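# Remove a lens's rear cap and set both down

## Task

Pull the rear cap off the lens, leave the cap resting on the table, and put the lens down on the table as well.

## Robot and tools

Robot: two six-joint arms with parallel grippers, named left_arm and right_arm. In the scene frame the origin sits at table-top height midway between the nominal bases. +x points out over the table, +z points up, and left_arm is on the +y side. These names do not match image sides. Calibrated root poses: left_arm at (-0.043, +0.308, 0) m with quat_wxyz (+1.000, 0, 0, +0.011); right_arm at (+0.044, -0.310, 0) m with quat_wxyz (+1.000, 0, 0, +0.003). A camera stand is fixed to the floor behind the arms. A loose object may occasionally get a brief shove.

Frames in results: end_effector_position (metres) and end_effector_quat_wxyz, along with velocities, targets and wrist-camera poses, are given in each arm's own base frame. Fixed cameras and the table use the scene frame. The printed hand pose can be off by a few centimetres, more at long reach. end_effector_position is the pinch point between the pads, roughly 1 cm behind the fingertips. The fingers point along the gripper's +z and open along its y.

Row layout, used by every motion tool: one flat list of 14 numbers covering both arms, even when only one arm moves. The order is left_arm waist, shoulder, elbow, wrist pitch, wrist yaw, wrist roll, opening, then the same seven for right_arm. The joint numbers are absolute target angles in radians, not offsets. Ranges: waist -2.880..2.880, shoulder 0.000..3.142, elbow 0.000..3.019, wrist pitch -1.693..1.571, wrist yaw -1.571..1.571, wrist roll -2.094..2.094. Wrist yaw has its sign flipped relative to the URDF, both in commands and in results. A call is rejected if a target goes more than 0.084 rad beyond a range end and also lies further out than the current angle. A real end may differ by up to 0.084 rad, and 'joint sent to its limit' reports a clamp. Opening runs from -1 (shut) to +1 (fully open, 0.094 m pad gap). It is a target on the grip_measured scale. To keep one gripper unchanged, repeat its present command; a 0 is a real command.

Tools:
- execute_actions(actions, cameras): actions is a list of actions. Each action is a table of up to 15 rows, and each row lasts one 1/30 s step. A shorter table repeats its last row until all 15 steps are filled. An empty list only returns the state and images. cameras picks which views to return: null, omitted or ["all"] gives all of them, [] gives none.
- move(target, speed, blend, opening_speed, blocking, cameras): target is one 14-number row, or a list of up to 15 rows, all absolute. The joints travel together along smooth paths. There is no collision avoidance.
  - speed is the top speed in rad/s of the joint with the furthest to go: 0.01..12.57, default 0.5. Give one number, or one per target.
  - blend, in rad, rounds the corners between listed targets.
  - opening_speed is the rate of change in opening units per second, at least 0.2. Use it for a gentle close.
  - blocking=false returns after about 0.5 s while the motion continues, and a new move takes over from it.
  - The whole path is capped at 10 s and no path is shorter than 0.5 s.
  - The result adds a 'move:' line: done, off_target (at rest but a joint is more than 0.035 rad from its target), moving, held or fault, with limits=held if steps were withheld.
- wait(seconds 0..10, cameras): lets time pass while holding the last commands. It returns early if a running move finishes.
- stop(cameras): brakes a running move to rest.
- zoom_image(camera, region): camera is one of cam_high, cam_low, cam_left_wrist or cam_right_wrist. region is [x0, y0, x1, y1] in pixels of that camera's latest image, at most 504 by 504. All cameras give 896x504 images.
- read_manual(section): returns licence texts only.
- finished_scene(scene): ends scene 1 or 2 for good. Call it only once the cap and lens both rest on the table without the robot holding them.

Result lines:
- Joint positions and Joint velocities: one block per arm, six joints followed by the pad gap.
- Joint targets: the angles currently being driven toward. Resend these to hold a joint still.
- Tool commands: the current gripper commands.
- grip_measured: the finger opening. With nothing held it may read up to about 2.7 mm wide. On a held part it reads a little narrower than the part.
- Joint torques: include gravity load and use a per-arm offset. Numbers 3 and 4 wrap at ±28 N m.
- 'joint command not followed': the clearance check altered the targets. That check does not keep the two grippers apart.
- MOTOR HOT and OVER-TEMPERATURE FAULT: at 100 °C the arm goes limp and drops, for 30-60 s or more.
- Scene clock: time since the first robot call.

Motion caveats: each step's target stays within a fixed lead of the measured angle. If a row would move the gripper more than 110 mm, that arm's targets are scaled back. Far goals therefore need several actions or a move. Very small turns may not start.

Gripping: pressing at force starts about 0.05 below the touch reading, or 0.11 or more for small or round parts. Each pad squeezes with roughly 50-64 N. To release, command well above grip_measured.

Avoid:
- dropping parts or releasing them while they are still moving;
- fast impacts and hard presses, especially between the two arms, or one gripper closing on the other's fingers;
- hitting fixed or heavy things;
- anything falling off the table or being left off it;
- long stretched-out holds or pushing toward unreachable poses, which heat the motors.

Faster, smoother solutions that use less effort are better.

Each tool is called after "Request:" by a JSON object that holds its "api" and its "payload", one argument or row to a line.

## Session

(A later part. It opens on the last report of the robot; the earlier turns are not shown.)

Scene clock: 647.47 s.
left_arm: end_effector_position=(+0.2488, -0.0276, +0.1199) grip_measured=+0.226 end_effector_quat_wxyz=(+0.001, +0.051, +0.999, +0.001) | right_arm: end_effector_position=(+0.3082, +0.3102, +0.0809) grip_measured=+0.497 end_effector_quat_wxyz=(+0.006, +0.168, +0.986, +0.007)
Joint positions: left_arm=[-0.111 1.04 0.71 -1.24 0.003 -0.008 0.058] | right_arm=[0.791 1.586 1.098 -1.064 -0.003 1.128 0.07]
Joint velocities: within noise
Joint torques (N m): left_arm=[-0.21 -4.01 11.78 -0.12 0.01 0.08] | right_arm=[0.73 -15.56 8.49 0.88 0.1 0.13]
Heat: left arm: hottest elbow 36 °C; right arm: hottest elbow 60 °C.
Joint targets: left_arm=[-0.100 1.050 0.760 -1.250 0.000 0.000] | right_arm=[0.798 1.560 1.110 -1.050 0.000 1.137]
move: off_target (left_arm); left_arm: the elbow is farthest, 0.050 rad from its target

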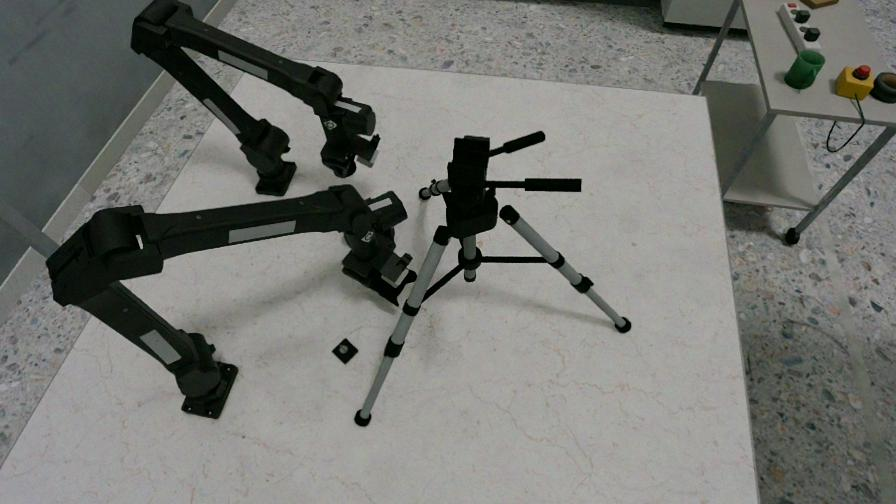

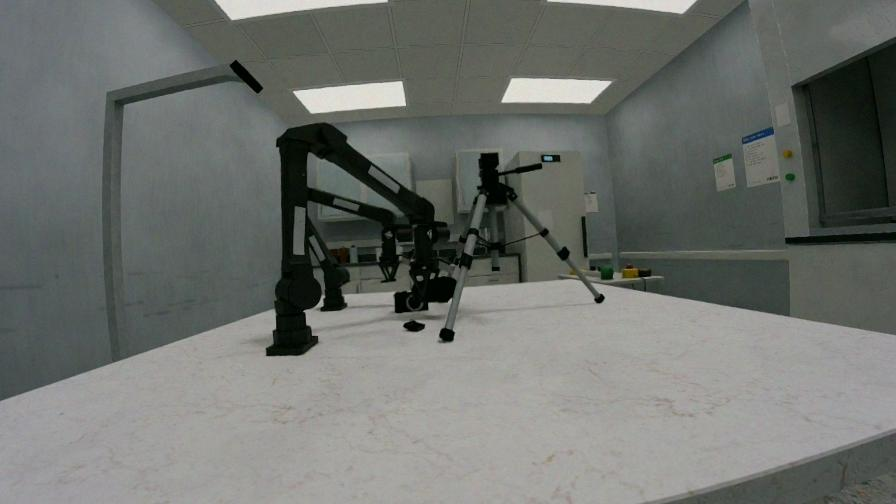

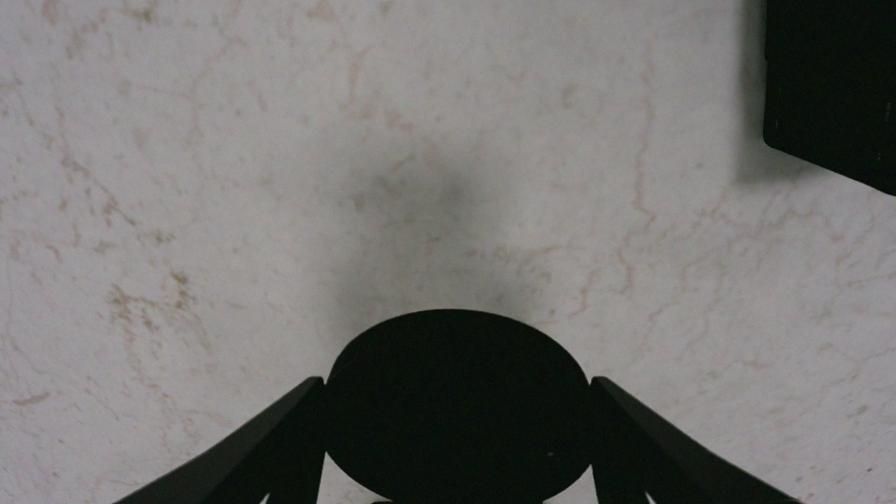

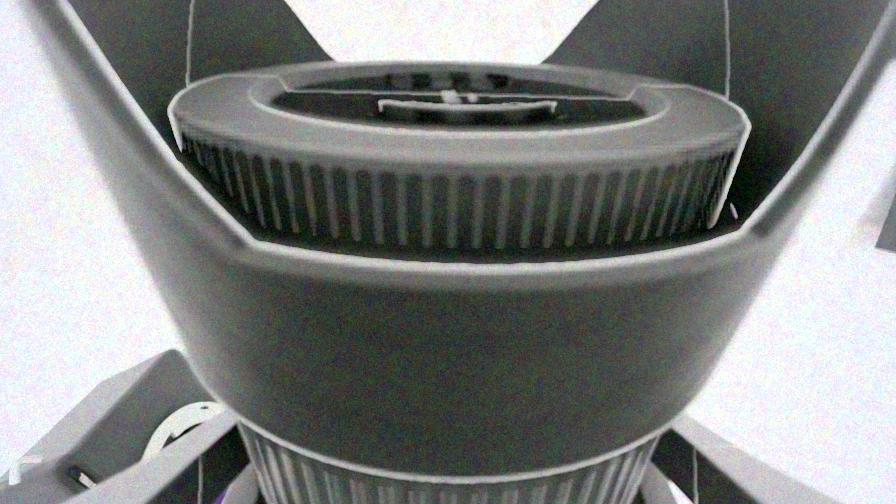

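Request:
{"api": "move", "payload": {
  "target": [
    [-0.1,1.175,0.605,-0.98,0,0,0.1,0.798,1.585,1.07,-1.0,0,1.137,0.2],
    [-0.1,1.175,0.605,-0.98,0,0,0.1,0.798,1.61,1.03,-0.948,0,1.137,0.2]
  ],
  "speed": [0.4,0.12]
}}

Scene clock: 664.00 s.
left_arm: end_effector_position=(+0.2611, -0.0288, +0.0537) grip_measured=+0.226 end_effector_quat_wxyz=(+0.008, +0.051, +0.999, +0.001) | right_arm: end_effector_position=(+0.2986, +0.3009, +0.0350) grip_measured=+0.497 end_effector_quat_wxyz=(-0.001, +0.168, +0.986, -0.004)
Joint positions: left_arm=[-0.11 1.168 0.605 -0.992 0.003 -0.008 0.058] | right_arm=[0.791 1.636 1.02 -0.962 -0.002 1.128 0.07]
Joint velocities: within noise
Joint torques (N m): left_arm=[-0.44 -5.3 7.21 0.88 0.02 0.1] | right_arm=[-0.26 -15.21 7.68 0.68 0.04 0.11]
Heat: left arm: hottest elbow 38 °C; right arm: hottest elbow 59 °C.
Joint targets: left_arm=[-0.100 1.175 0.605 -0.980 0.000 0.000] | right_arm=[0.798 1.610 1.030 -0.948 0.000 1.137]
move: done

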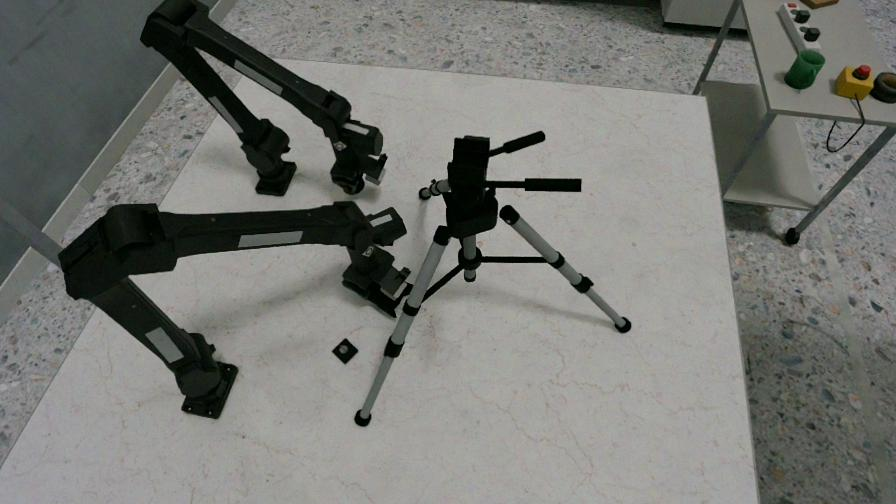

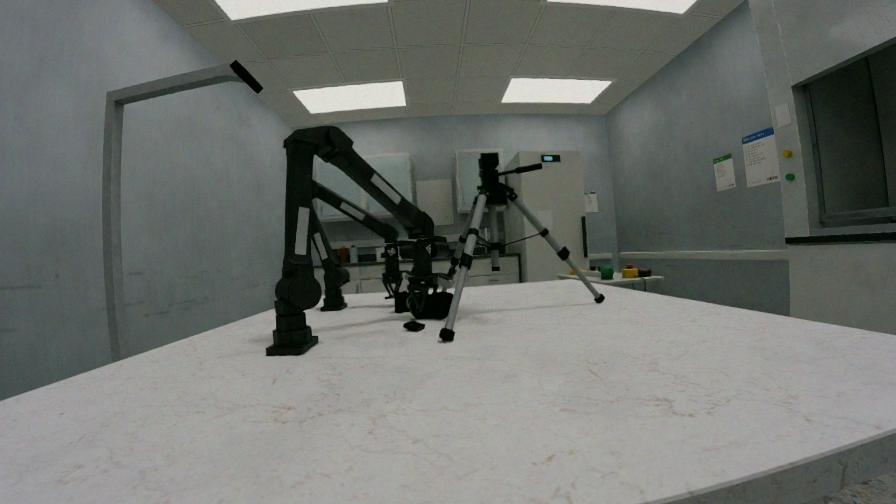

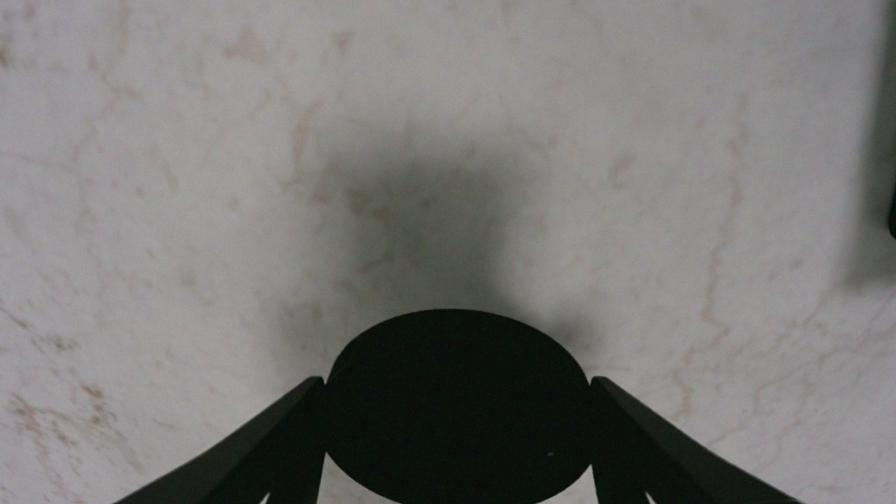

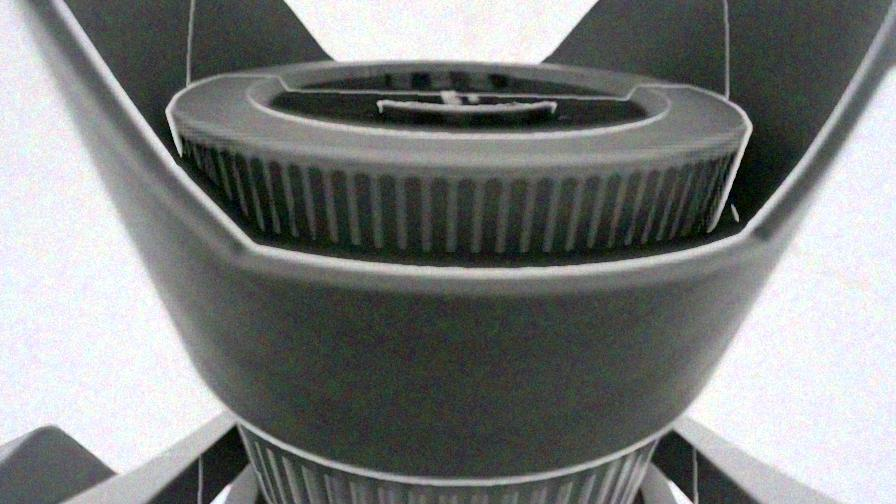

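Request:
{"api": "move", "payload": {
  "target": [-0.1,1.208,0.568,-0.915,0,0,0.1,0.798,1.613,1.008,-0.945,0,1.137,0.2],
  "speed": 0.1,
  "cameras": ["cam_left_wrist","cam_low"]
}}

Request:
{"api": "zoom_image", "payload": {
  "camera": "cam_low",
  "region": [370, 250, 470, 330]
}}

Scene clock: 680.63 s.
left_arm: end_effector_position=(+0.2584, -0.0285, +0.0355) grip_measured=+0.226 end_effector_quat_wxyz=(+0.008, +0.051, +0.999, +0.001) | right_arm: end_effector_position=(+0.2982, +0.3004, +0.0343) grip_measured=+0.497 end_effector_quat_wxyz=(-0.001, +0.168, +0.986, -0.003)
Joint positions: left_arm=[-0.11 1.198 0.57 -0.927 0.003 -0.008 0.058] | right_arm=[0.791 1.635 1.016 -0.958 -0.002 1.128 0.07]
Joint velocities: within noise
Joint torques (N m): left_arm=[-0.67 -5.13 6.8 0.87 0.01 0.09] | right_arm=[0.97 -15.27 6.38 0.79 0.11 0.12]
Heat: left arm: hottest elbow 38 °C; right arm: hottest elbow 56 °C.
Joint targets: left_arm=[-0.100 1.208 0.568 -0.915 0.000 0.000] | right_arm=[0.798 1.613 1.008 -0.945 0.000 1.137]
move: done
Images, in order (width x height): cam_low 896x504, cam_left_wrist 896x504.

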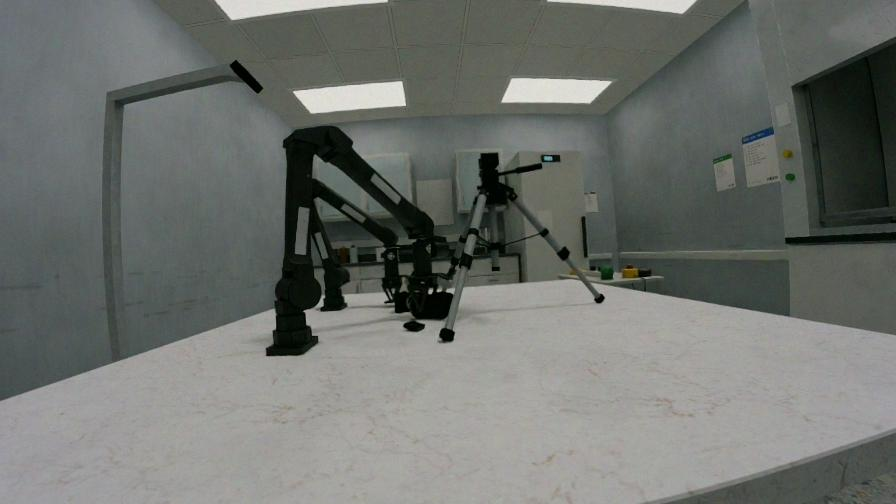

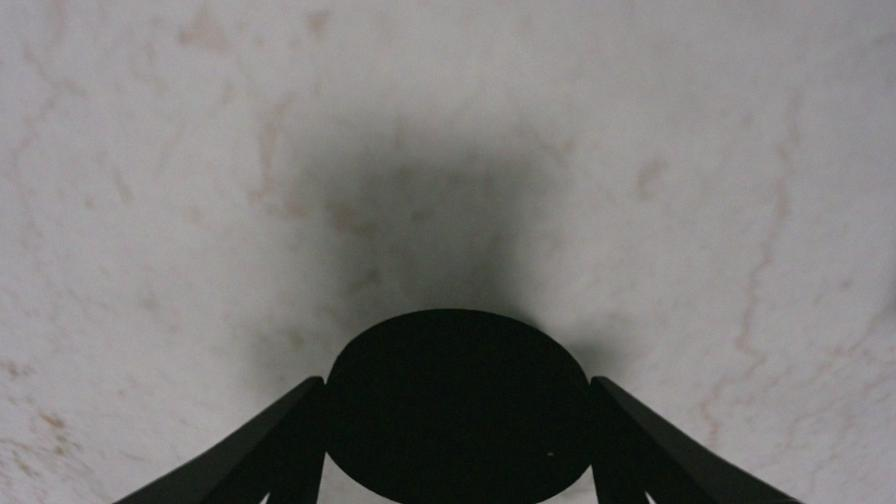

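Scaled by 5.040.

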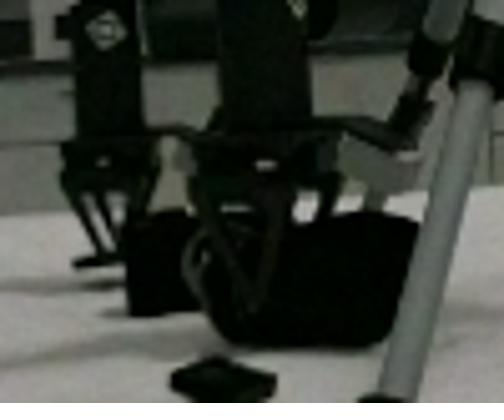

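Request:
{"api": "move", "payload": {
  "target": [
    [-0.1,1.228,0.546,-0.876,0,0,0.1,0.798,1.613,1.008,-0.945,0,1.137,0.2],
    [-0.1,1.228,0.546,-0.876,0,0,0.1,0.798,1.613,1.008,-0.945,0,1.137,1.0]
  ],
  "speed": 0.1,
  "opening_speed": 0.5
}}

Request:
{"api": "zoom_image", "payload": {
  "camera": "cam_low",
  "region": [370, 250, 470, 330]
}}

Scene clock: 694.20 s.
left_arm: end_effector_position=(+0.2559, -0.0282, +0.0243) grip_measured=+0.226 end_effector_quat_wxyz=(+0.007, +0.051, +0.999, +0.001) | right_arm: end_effector_position=(+0.2988, +0.3010, +0.0378) grip_measured=+0.997 end_effector_quat_wxyz=(+0.002, +0.168, +0.986, +0.000)
Joint positions: left_arm=[-0.11 1.218 0.548 -0.887 0.003 -0.008 0.058] | right_arm=[0.791 1.626 1.016 -0.958 -0.002 1.128 0.094]
Joint velocities: within noise
Joint torques (N m): left_arm=[-0.44 -5.13 6.61 0.85 0 0.09] | right_arm=[0.73 -14.86 6.37 0.64 0.14 0.11]
Heat: left arm: hottest elbow 38 °C; right arm: hottest elbow 53 °C.
Joint targets: left_arm=[-0.100 1.228 0.546 -0.876 0.000 0.000] | right_arm=[0.798 1.613 1.008 -0.945 0.000 1.137]
move: done

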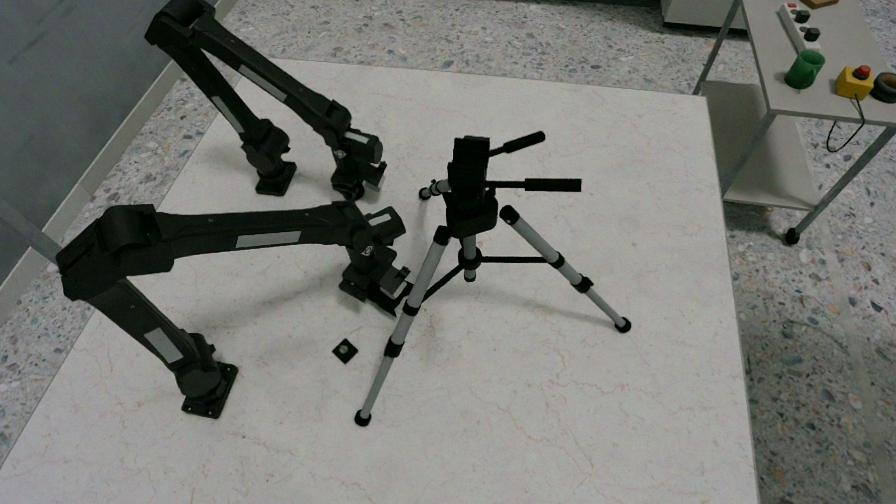

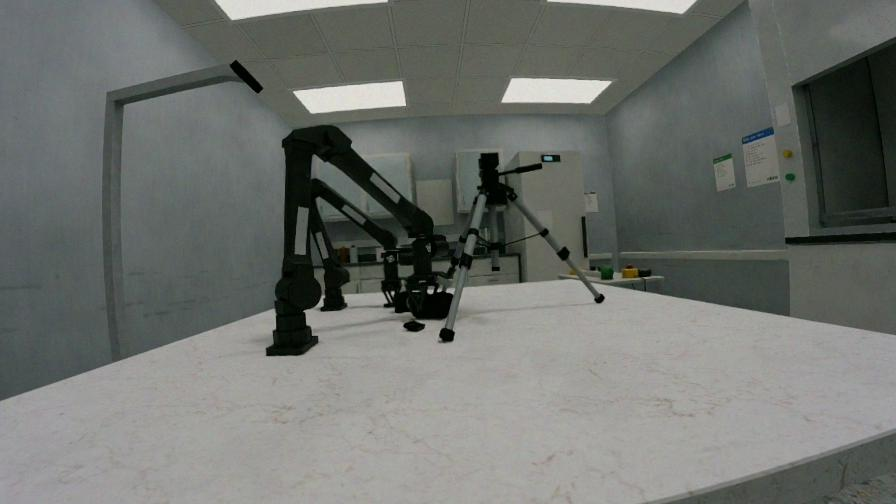

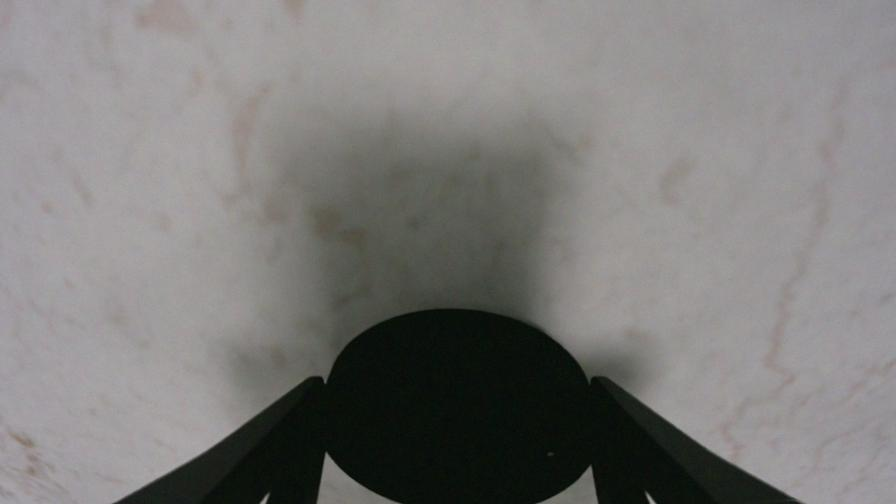

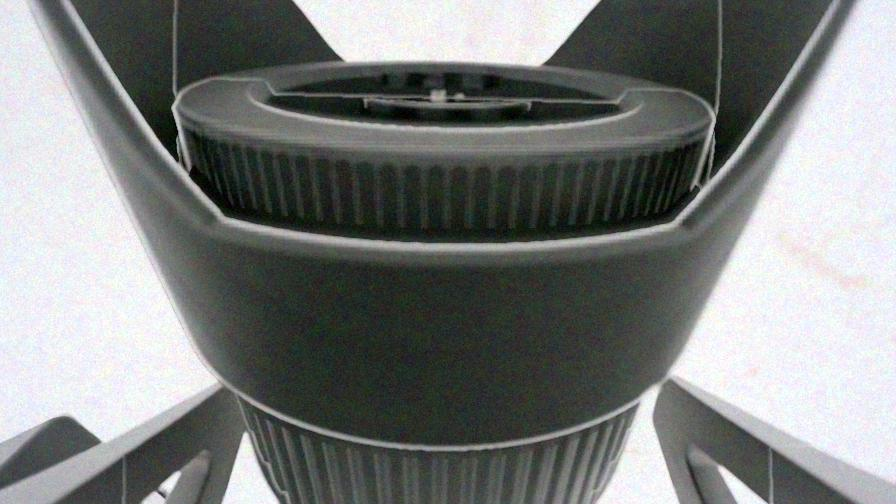

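Scaled by 5.040.

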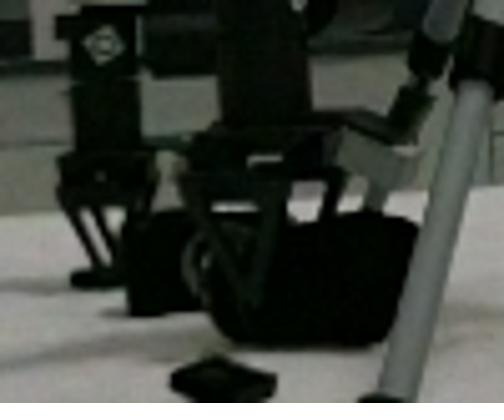

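Request:
{"api": "move", "payload": {
  "target": [-0.1,1.238,0.535,-0.857,0,0,0.1,0.793,1.51,1.23,-1.215,0,1.131,1.0],
  "speed": 0.25
}}

Request:
{"api": "zoom_image", "payload": {
  "camera": "cam_low",
  "region": [370, 250, 470, 330]
}}

Scene clock: 721.03 s.
left_arm: end_effector_position=(+0.2567, -0.0283, +0.0217) grip_measured=+0.226 end_effector_quat_wxyz=(+0.009, +0.051, +0.999, +0.001) | right_arm: end_effector_position=(+0.3045, +0.3069, +0.1325) grip_measured=+0.998 end_effector_quat_wxyz=(+0.005, +0.168, +0.986, +0.005)
Joint positions: left_arm=[-0.11 1.223 0.543 -0.873 0.003 -0.008 0.058] | right_arm=[0.791 1.519 1.167 -1.204 -0.002 1.128 0.094]
Joint velocities: within noise
Joint torques (N m): left_arm=[-0.79 -5.07 6.04 1.09 0.02 0.08] | right_arm=[0.15 -13.86 12.29 -0.03 0.06 0.05]
Heat: left arm: hottest elbow 37 °C; right arm: hottest elbow 50 °C.
Joint targets: left_arm=[-0.100 1.238 0.535 -0.857 0.000 0.000] | right_arm=[0.793 1.510 1.230 -1.215 0.000 1.131]
move: off_target (right_arm); right_arm: the elbow is farthest, 0.063 rad from its target

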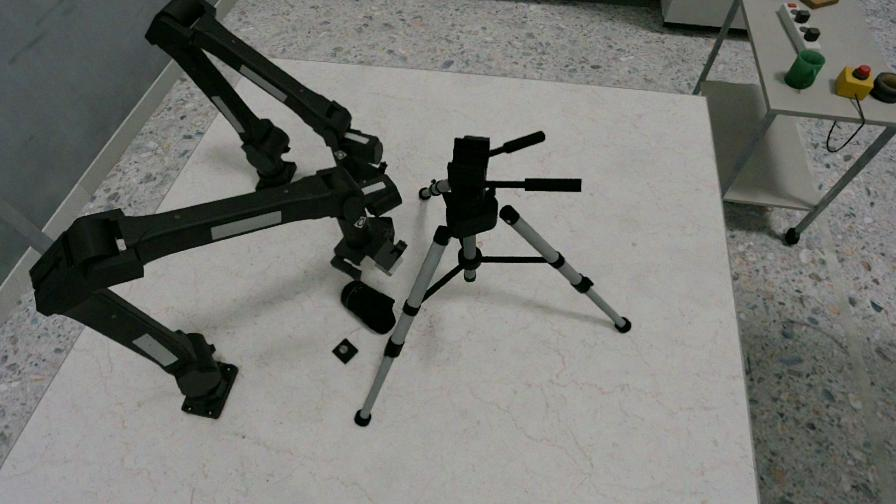

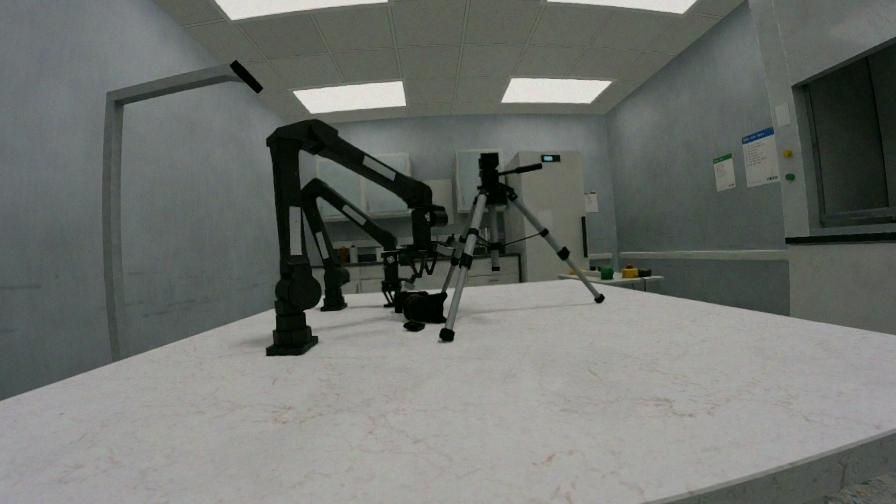

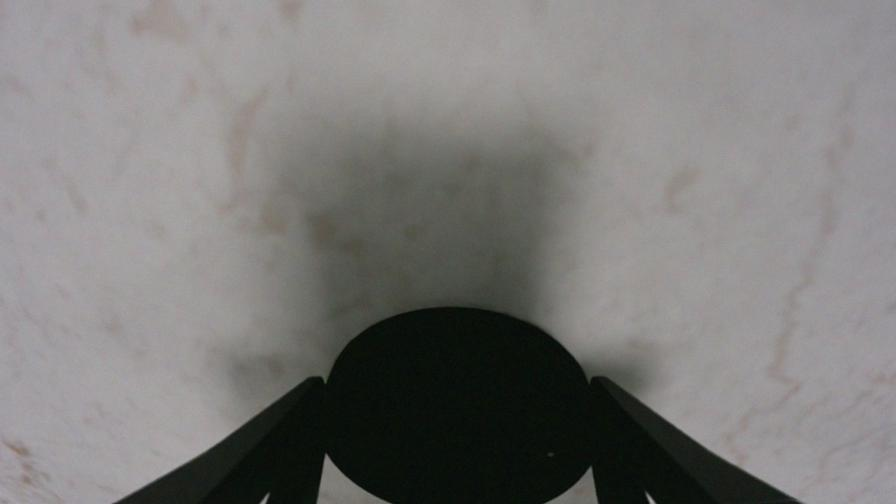

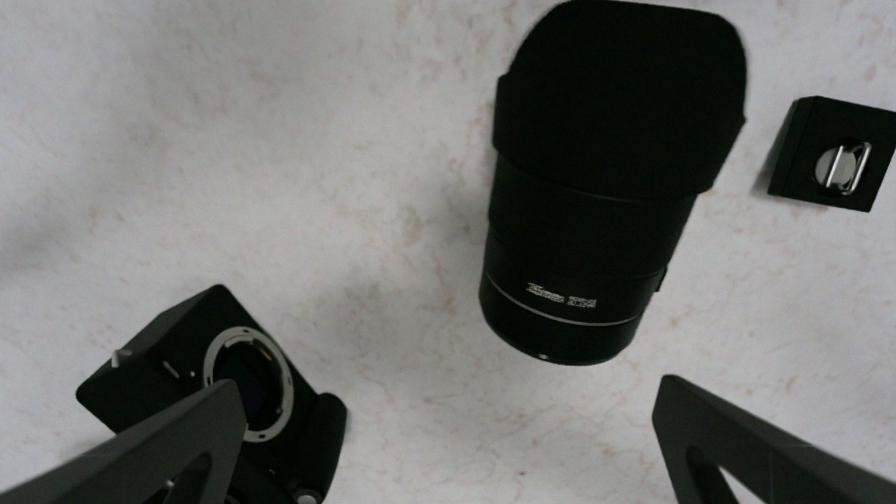

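Scaled by 5.040.

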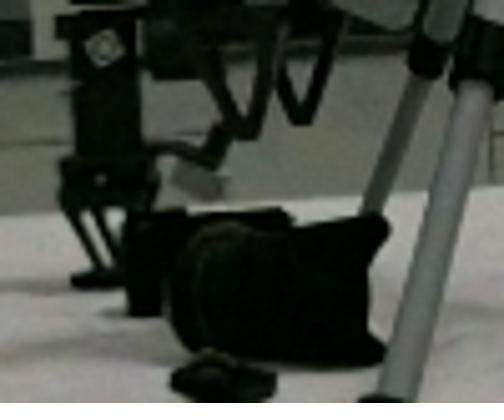

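Request:
{"api": "move", "payload": {
  "target": [
    [-0.1,1.233,0.538,-0.862,0,0,0.1,0.793,1.51,1.23,-1.215,0,1.131,1.0],
    [-0.1,1.233,0.538,-0.862,0,0,0.9,0.793,1.51,1.23,-1.215,0,1.131,1.0]
  ],
  "opening_speed": 0.5
}}

Request:
{"api": "zoom_image", "payload": {
  "camera": "cam_low",
  "region": [370, 250, 470, 330]
}}

Scene clock: 735.13 s.
left_arm: end_effector_position=(+0.2566, -0.0283, +0.0215) grip_measured=+0.897 end_effector_quat_wxyz=(+0.010, +0.051, +0.999, +0.001) | right_arm: end_effector_position=(+0.3045, +0.3068, +0.1325) grip_measured=+0.998 end_effector_quat_wxyz=(+0.005, +0.168, +0.986, +0.005)
Joint positions: left_arm=[-0.11 1.223 0.542 -0.872 0.003 -0.007 0.089] | right_arm=[0.791 1.519 1.167 -1.204 -0.002 1.128 0.094]
Joint velocities: within noise
Joint torques (N m): left_arm=[-0.44 -5.13 6.28 0.8 0.02 0.1] | right_arm=[0.5 -13.68 12.75 -0.28 0.08 0.09]
Heat: left arm: hottest elbow 37 °C; right arm: hottest elbow 51 °C.
Joint targets: left_arm=[-0.100 1.233 0.538 -0.862 0.000 0.000] | right_arm=[0.793 1.510 1.230 -1.215 0.000 1.131]
move: off_target (right_arm); right_arm: the elbow is farthest, 0.063 rad from its target

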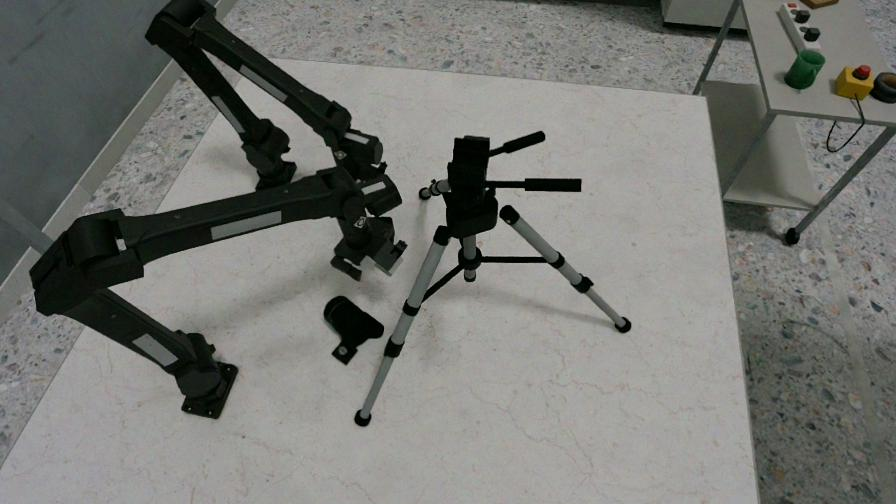

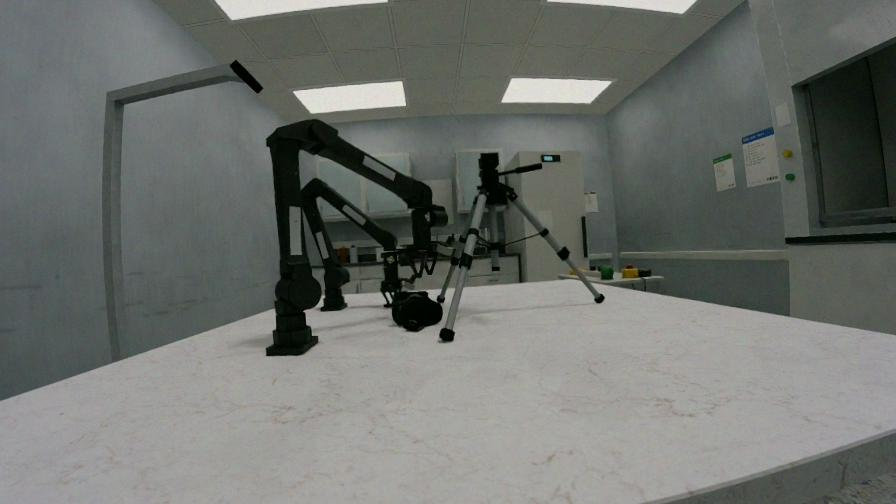

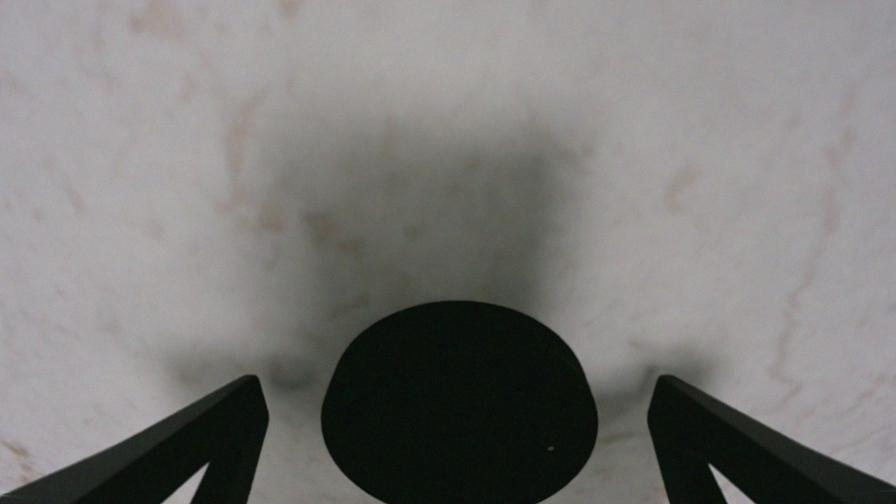

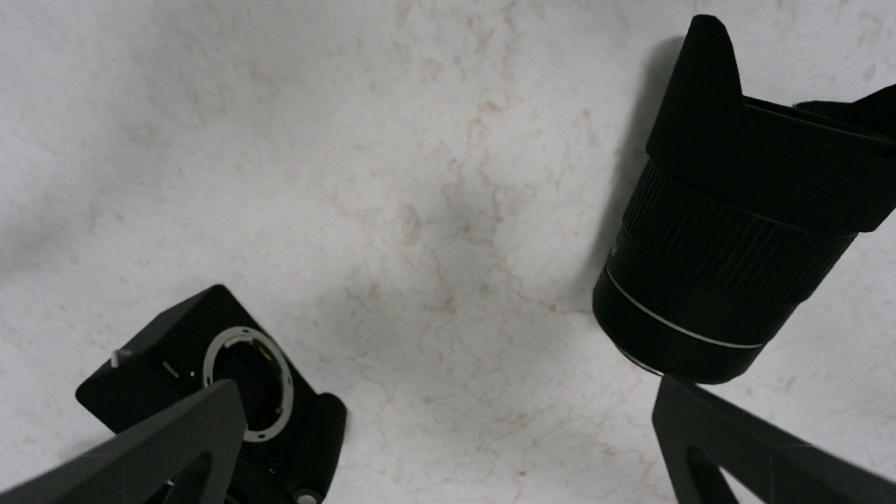

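Scaled by 5.040.

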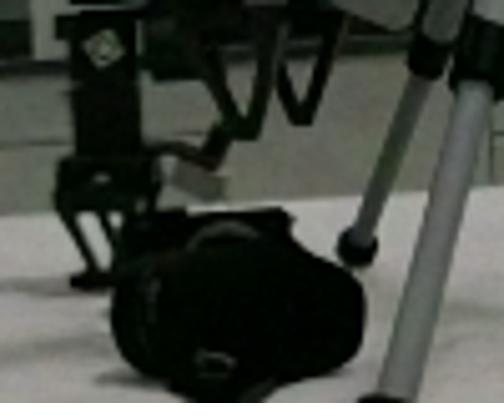

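Request:
{"api": "move", "payload": {
  "target": [-0.1,1.05,0.76,-1.25,0,0,0.9,0.793,1.51,1.23,-1.215,0,1.131,1.0],
  "speed": 0.4
}}

Request:
{"api": "zoom_image", "payload": {
  "camera": "cam_high",
  "region": [280, 230, 440, 390]
}}

Scene clock: 744.13 s.
left_arm: end_effector_position=(+0.2505, -0.0276, +0.1183) grip_measured=+0.898 end_effector_quat_wxyz=(-0.004, +0.051, +0.999, +0.002) | right_arm: end_effector_position=(+0.3045, +0.3068, +0.1325) grip_measured=+0.998 end_effector_quat_wxyz=(+0.005, +0.168, +0.986, +0.005)
Joint positions: left_arm=[-0.11 1.055 0.715 -1.24 0.003 -0.007 0.089] | right_arm=[0.791 1.519 1.167 -1.204 -0.002 1.128 0.094]
Joint velocities: within noise
Joint torques (N m): left_arm=[-0.73 -5.3 11.34 -0.1 0.02 0.1] | right_arm=[0.67 -13.45 12.71 -0.06 0.1 0.11]
Heat: left arm: hottest elbow 37 °C; right arm: hottest elbow 52 °C.
Joint targets: left_arm=[-0.100 1.050 0.760 -1.250 0.000 0.000] | right_arm=[0.793 1.510 1.230 -1.215 0.000 1.131]
move: off_target (left_arm, right_arm); left_arm: the elbow is farthest, 0.045 rad from its target; right_arm: the elbow is farthest, 0.063 rad from its target

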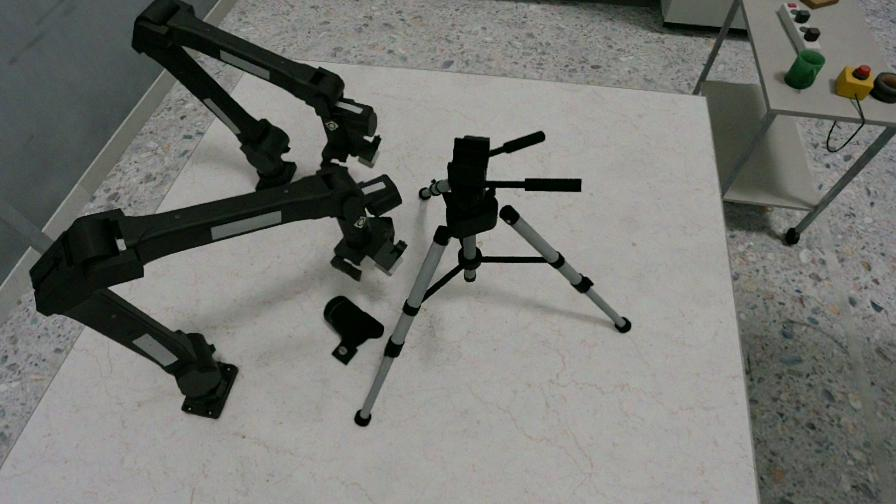

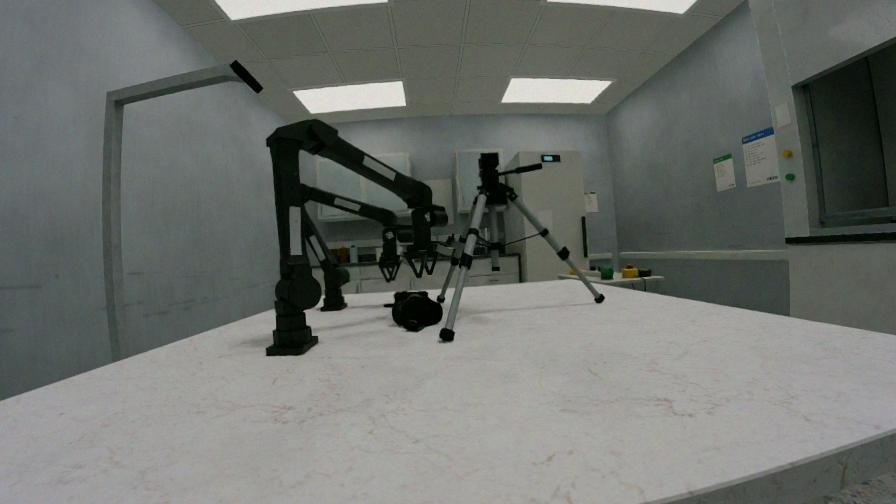

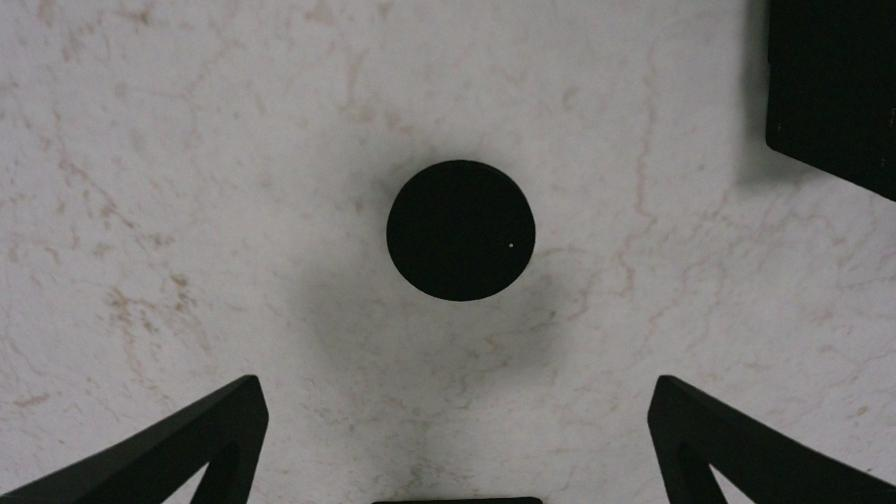

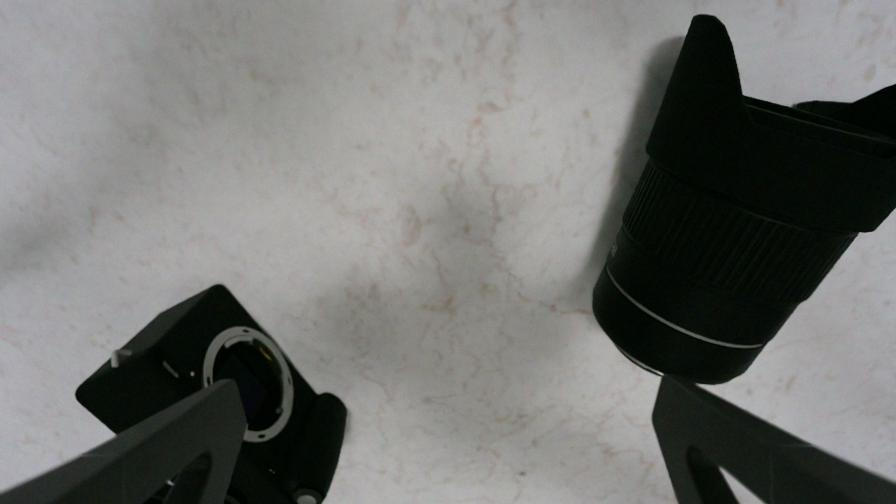

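Scaled by 3.150.

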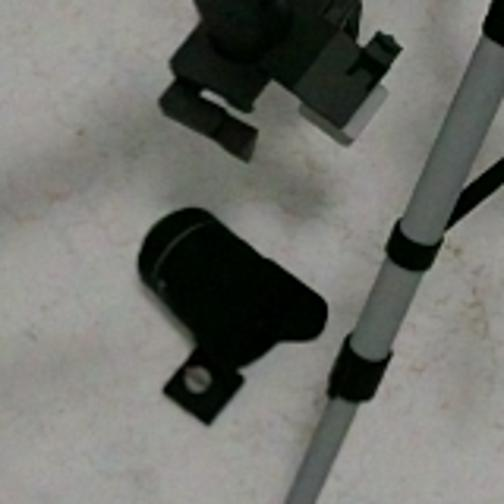

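Request:
{"api": "move", "payload": {
  "target": [-0.1,1.05,0.76,-1.25,0,0,0.9,0.5,1.35,1.25,-1.40,0,0.85,1.0],
  "speed": 0.6
}}

Request:
{"api": "zoom_image", "payload": {
  "camera": "cam_low",
  "region": [370, 260, 470, 340]
}}

Scene clock: 754.13 s.
left_arm: end_effector_position=(+0.2505, -0.0276, +0.1183) grip_measured=+0.898 end_effector_quat_wxyz=(-0.004, +0.051, +0.999, +0.002) | right_arm: end_effector_position=(+0.3396, +0.1854, +0.2053) grip_measured=+0.998 end_effector_quat_wxyz=(+0.008, +0.178, +0.984, +0.006)
Joint positions: left_arm=[-0.11 1.055 0.715 -1.24 0.003 -0.007 0.089] | right_arm=[0.501 1.35 1.188 -1.389 -0.001 0.86 0.094]
Joint velocities: within noise
Joint torques (N m): left_arm=[-0.5 -5.6 11.33 -0.2 0.03 0.09] | right_arm=[-0.67 -11.22 12.88 -0.05 0.03 -0.05]
Heat: left arm: hottest elbow 38 °C; right arm: hottest elbow 53 °C.
Joint targets: left_arm=[-0.100 1.050 0.760 -1.250 0.000 0.000] | right_arm=[0.500 1.350 1.250 -1.400 0.000 0.850]
move: off_target (left_arm, right_arm); left_arm: the elbow is farthest, 0.045 rad from its target; right_arm: the elbow is farthest, 0.062 rad from its target

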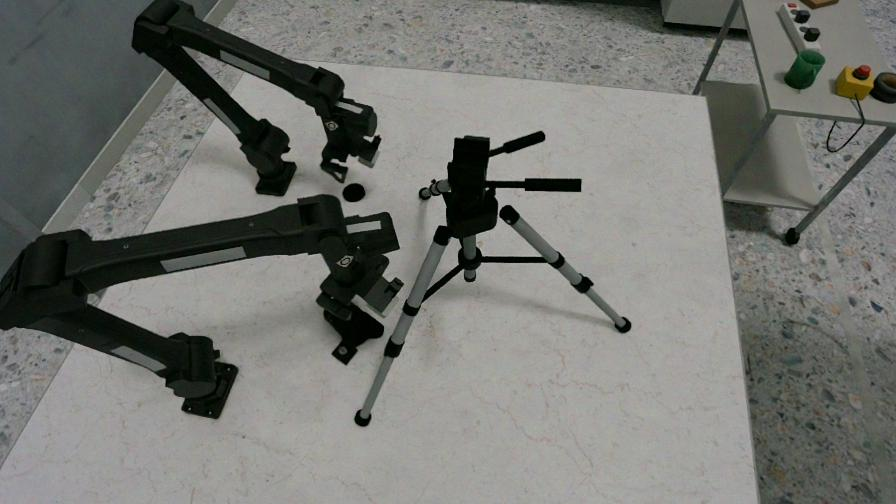

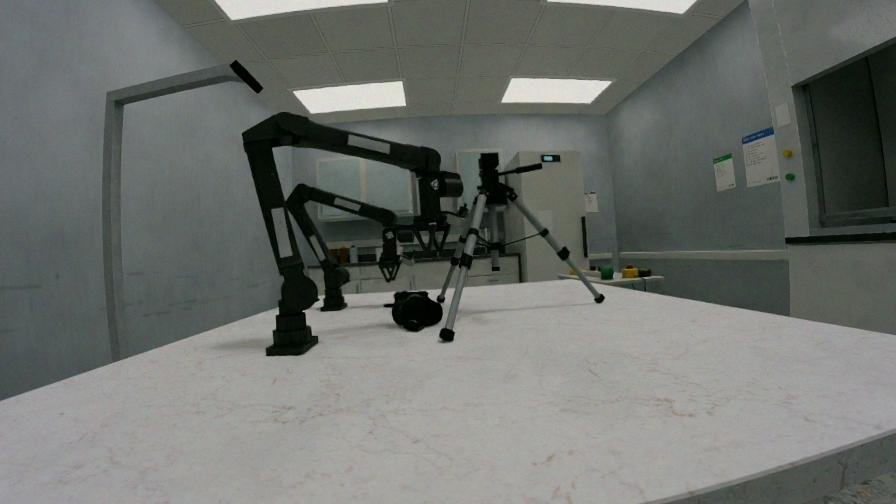

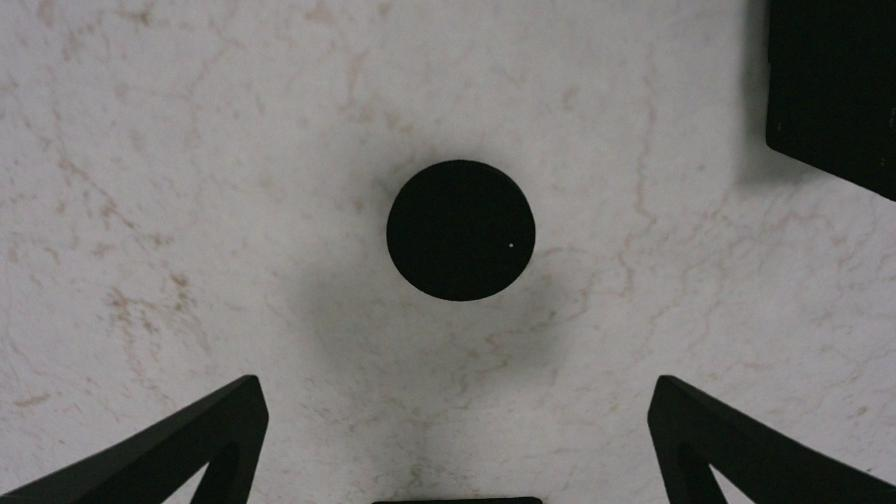

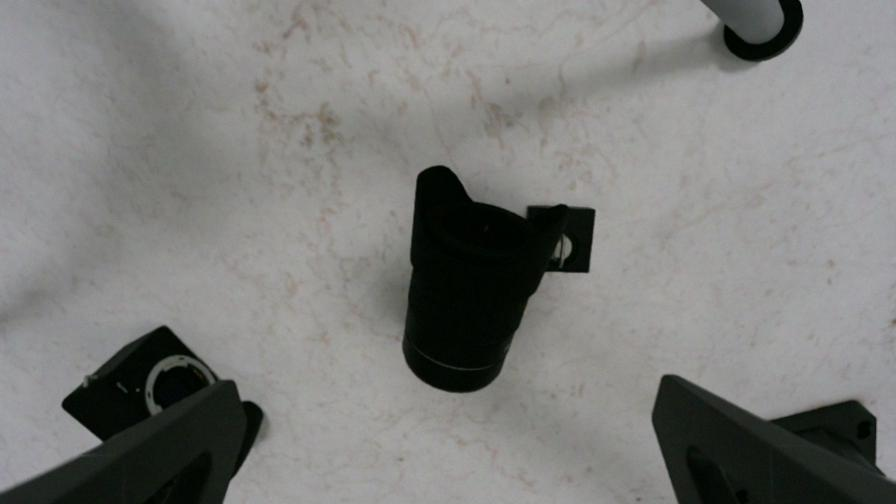

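Scaled by 5.040.

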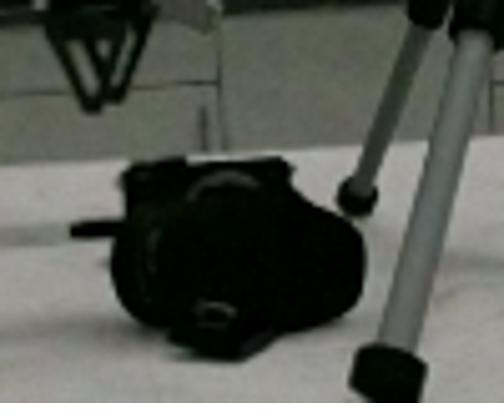

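Request:
{"api": "finished_scene", "payload": {
  "scene": 1
}}

The scene is finished: the task was done.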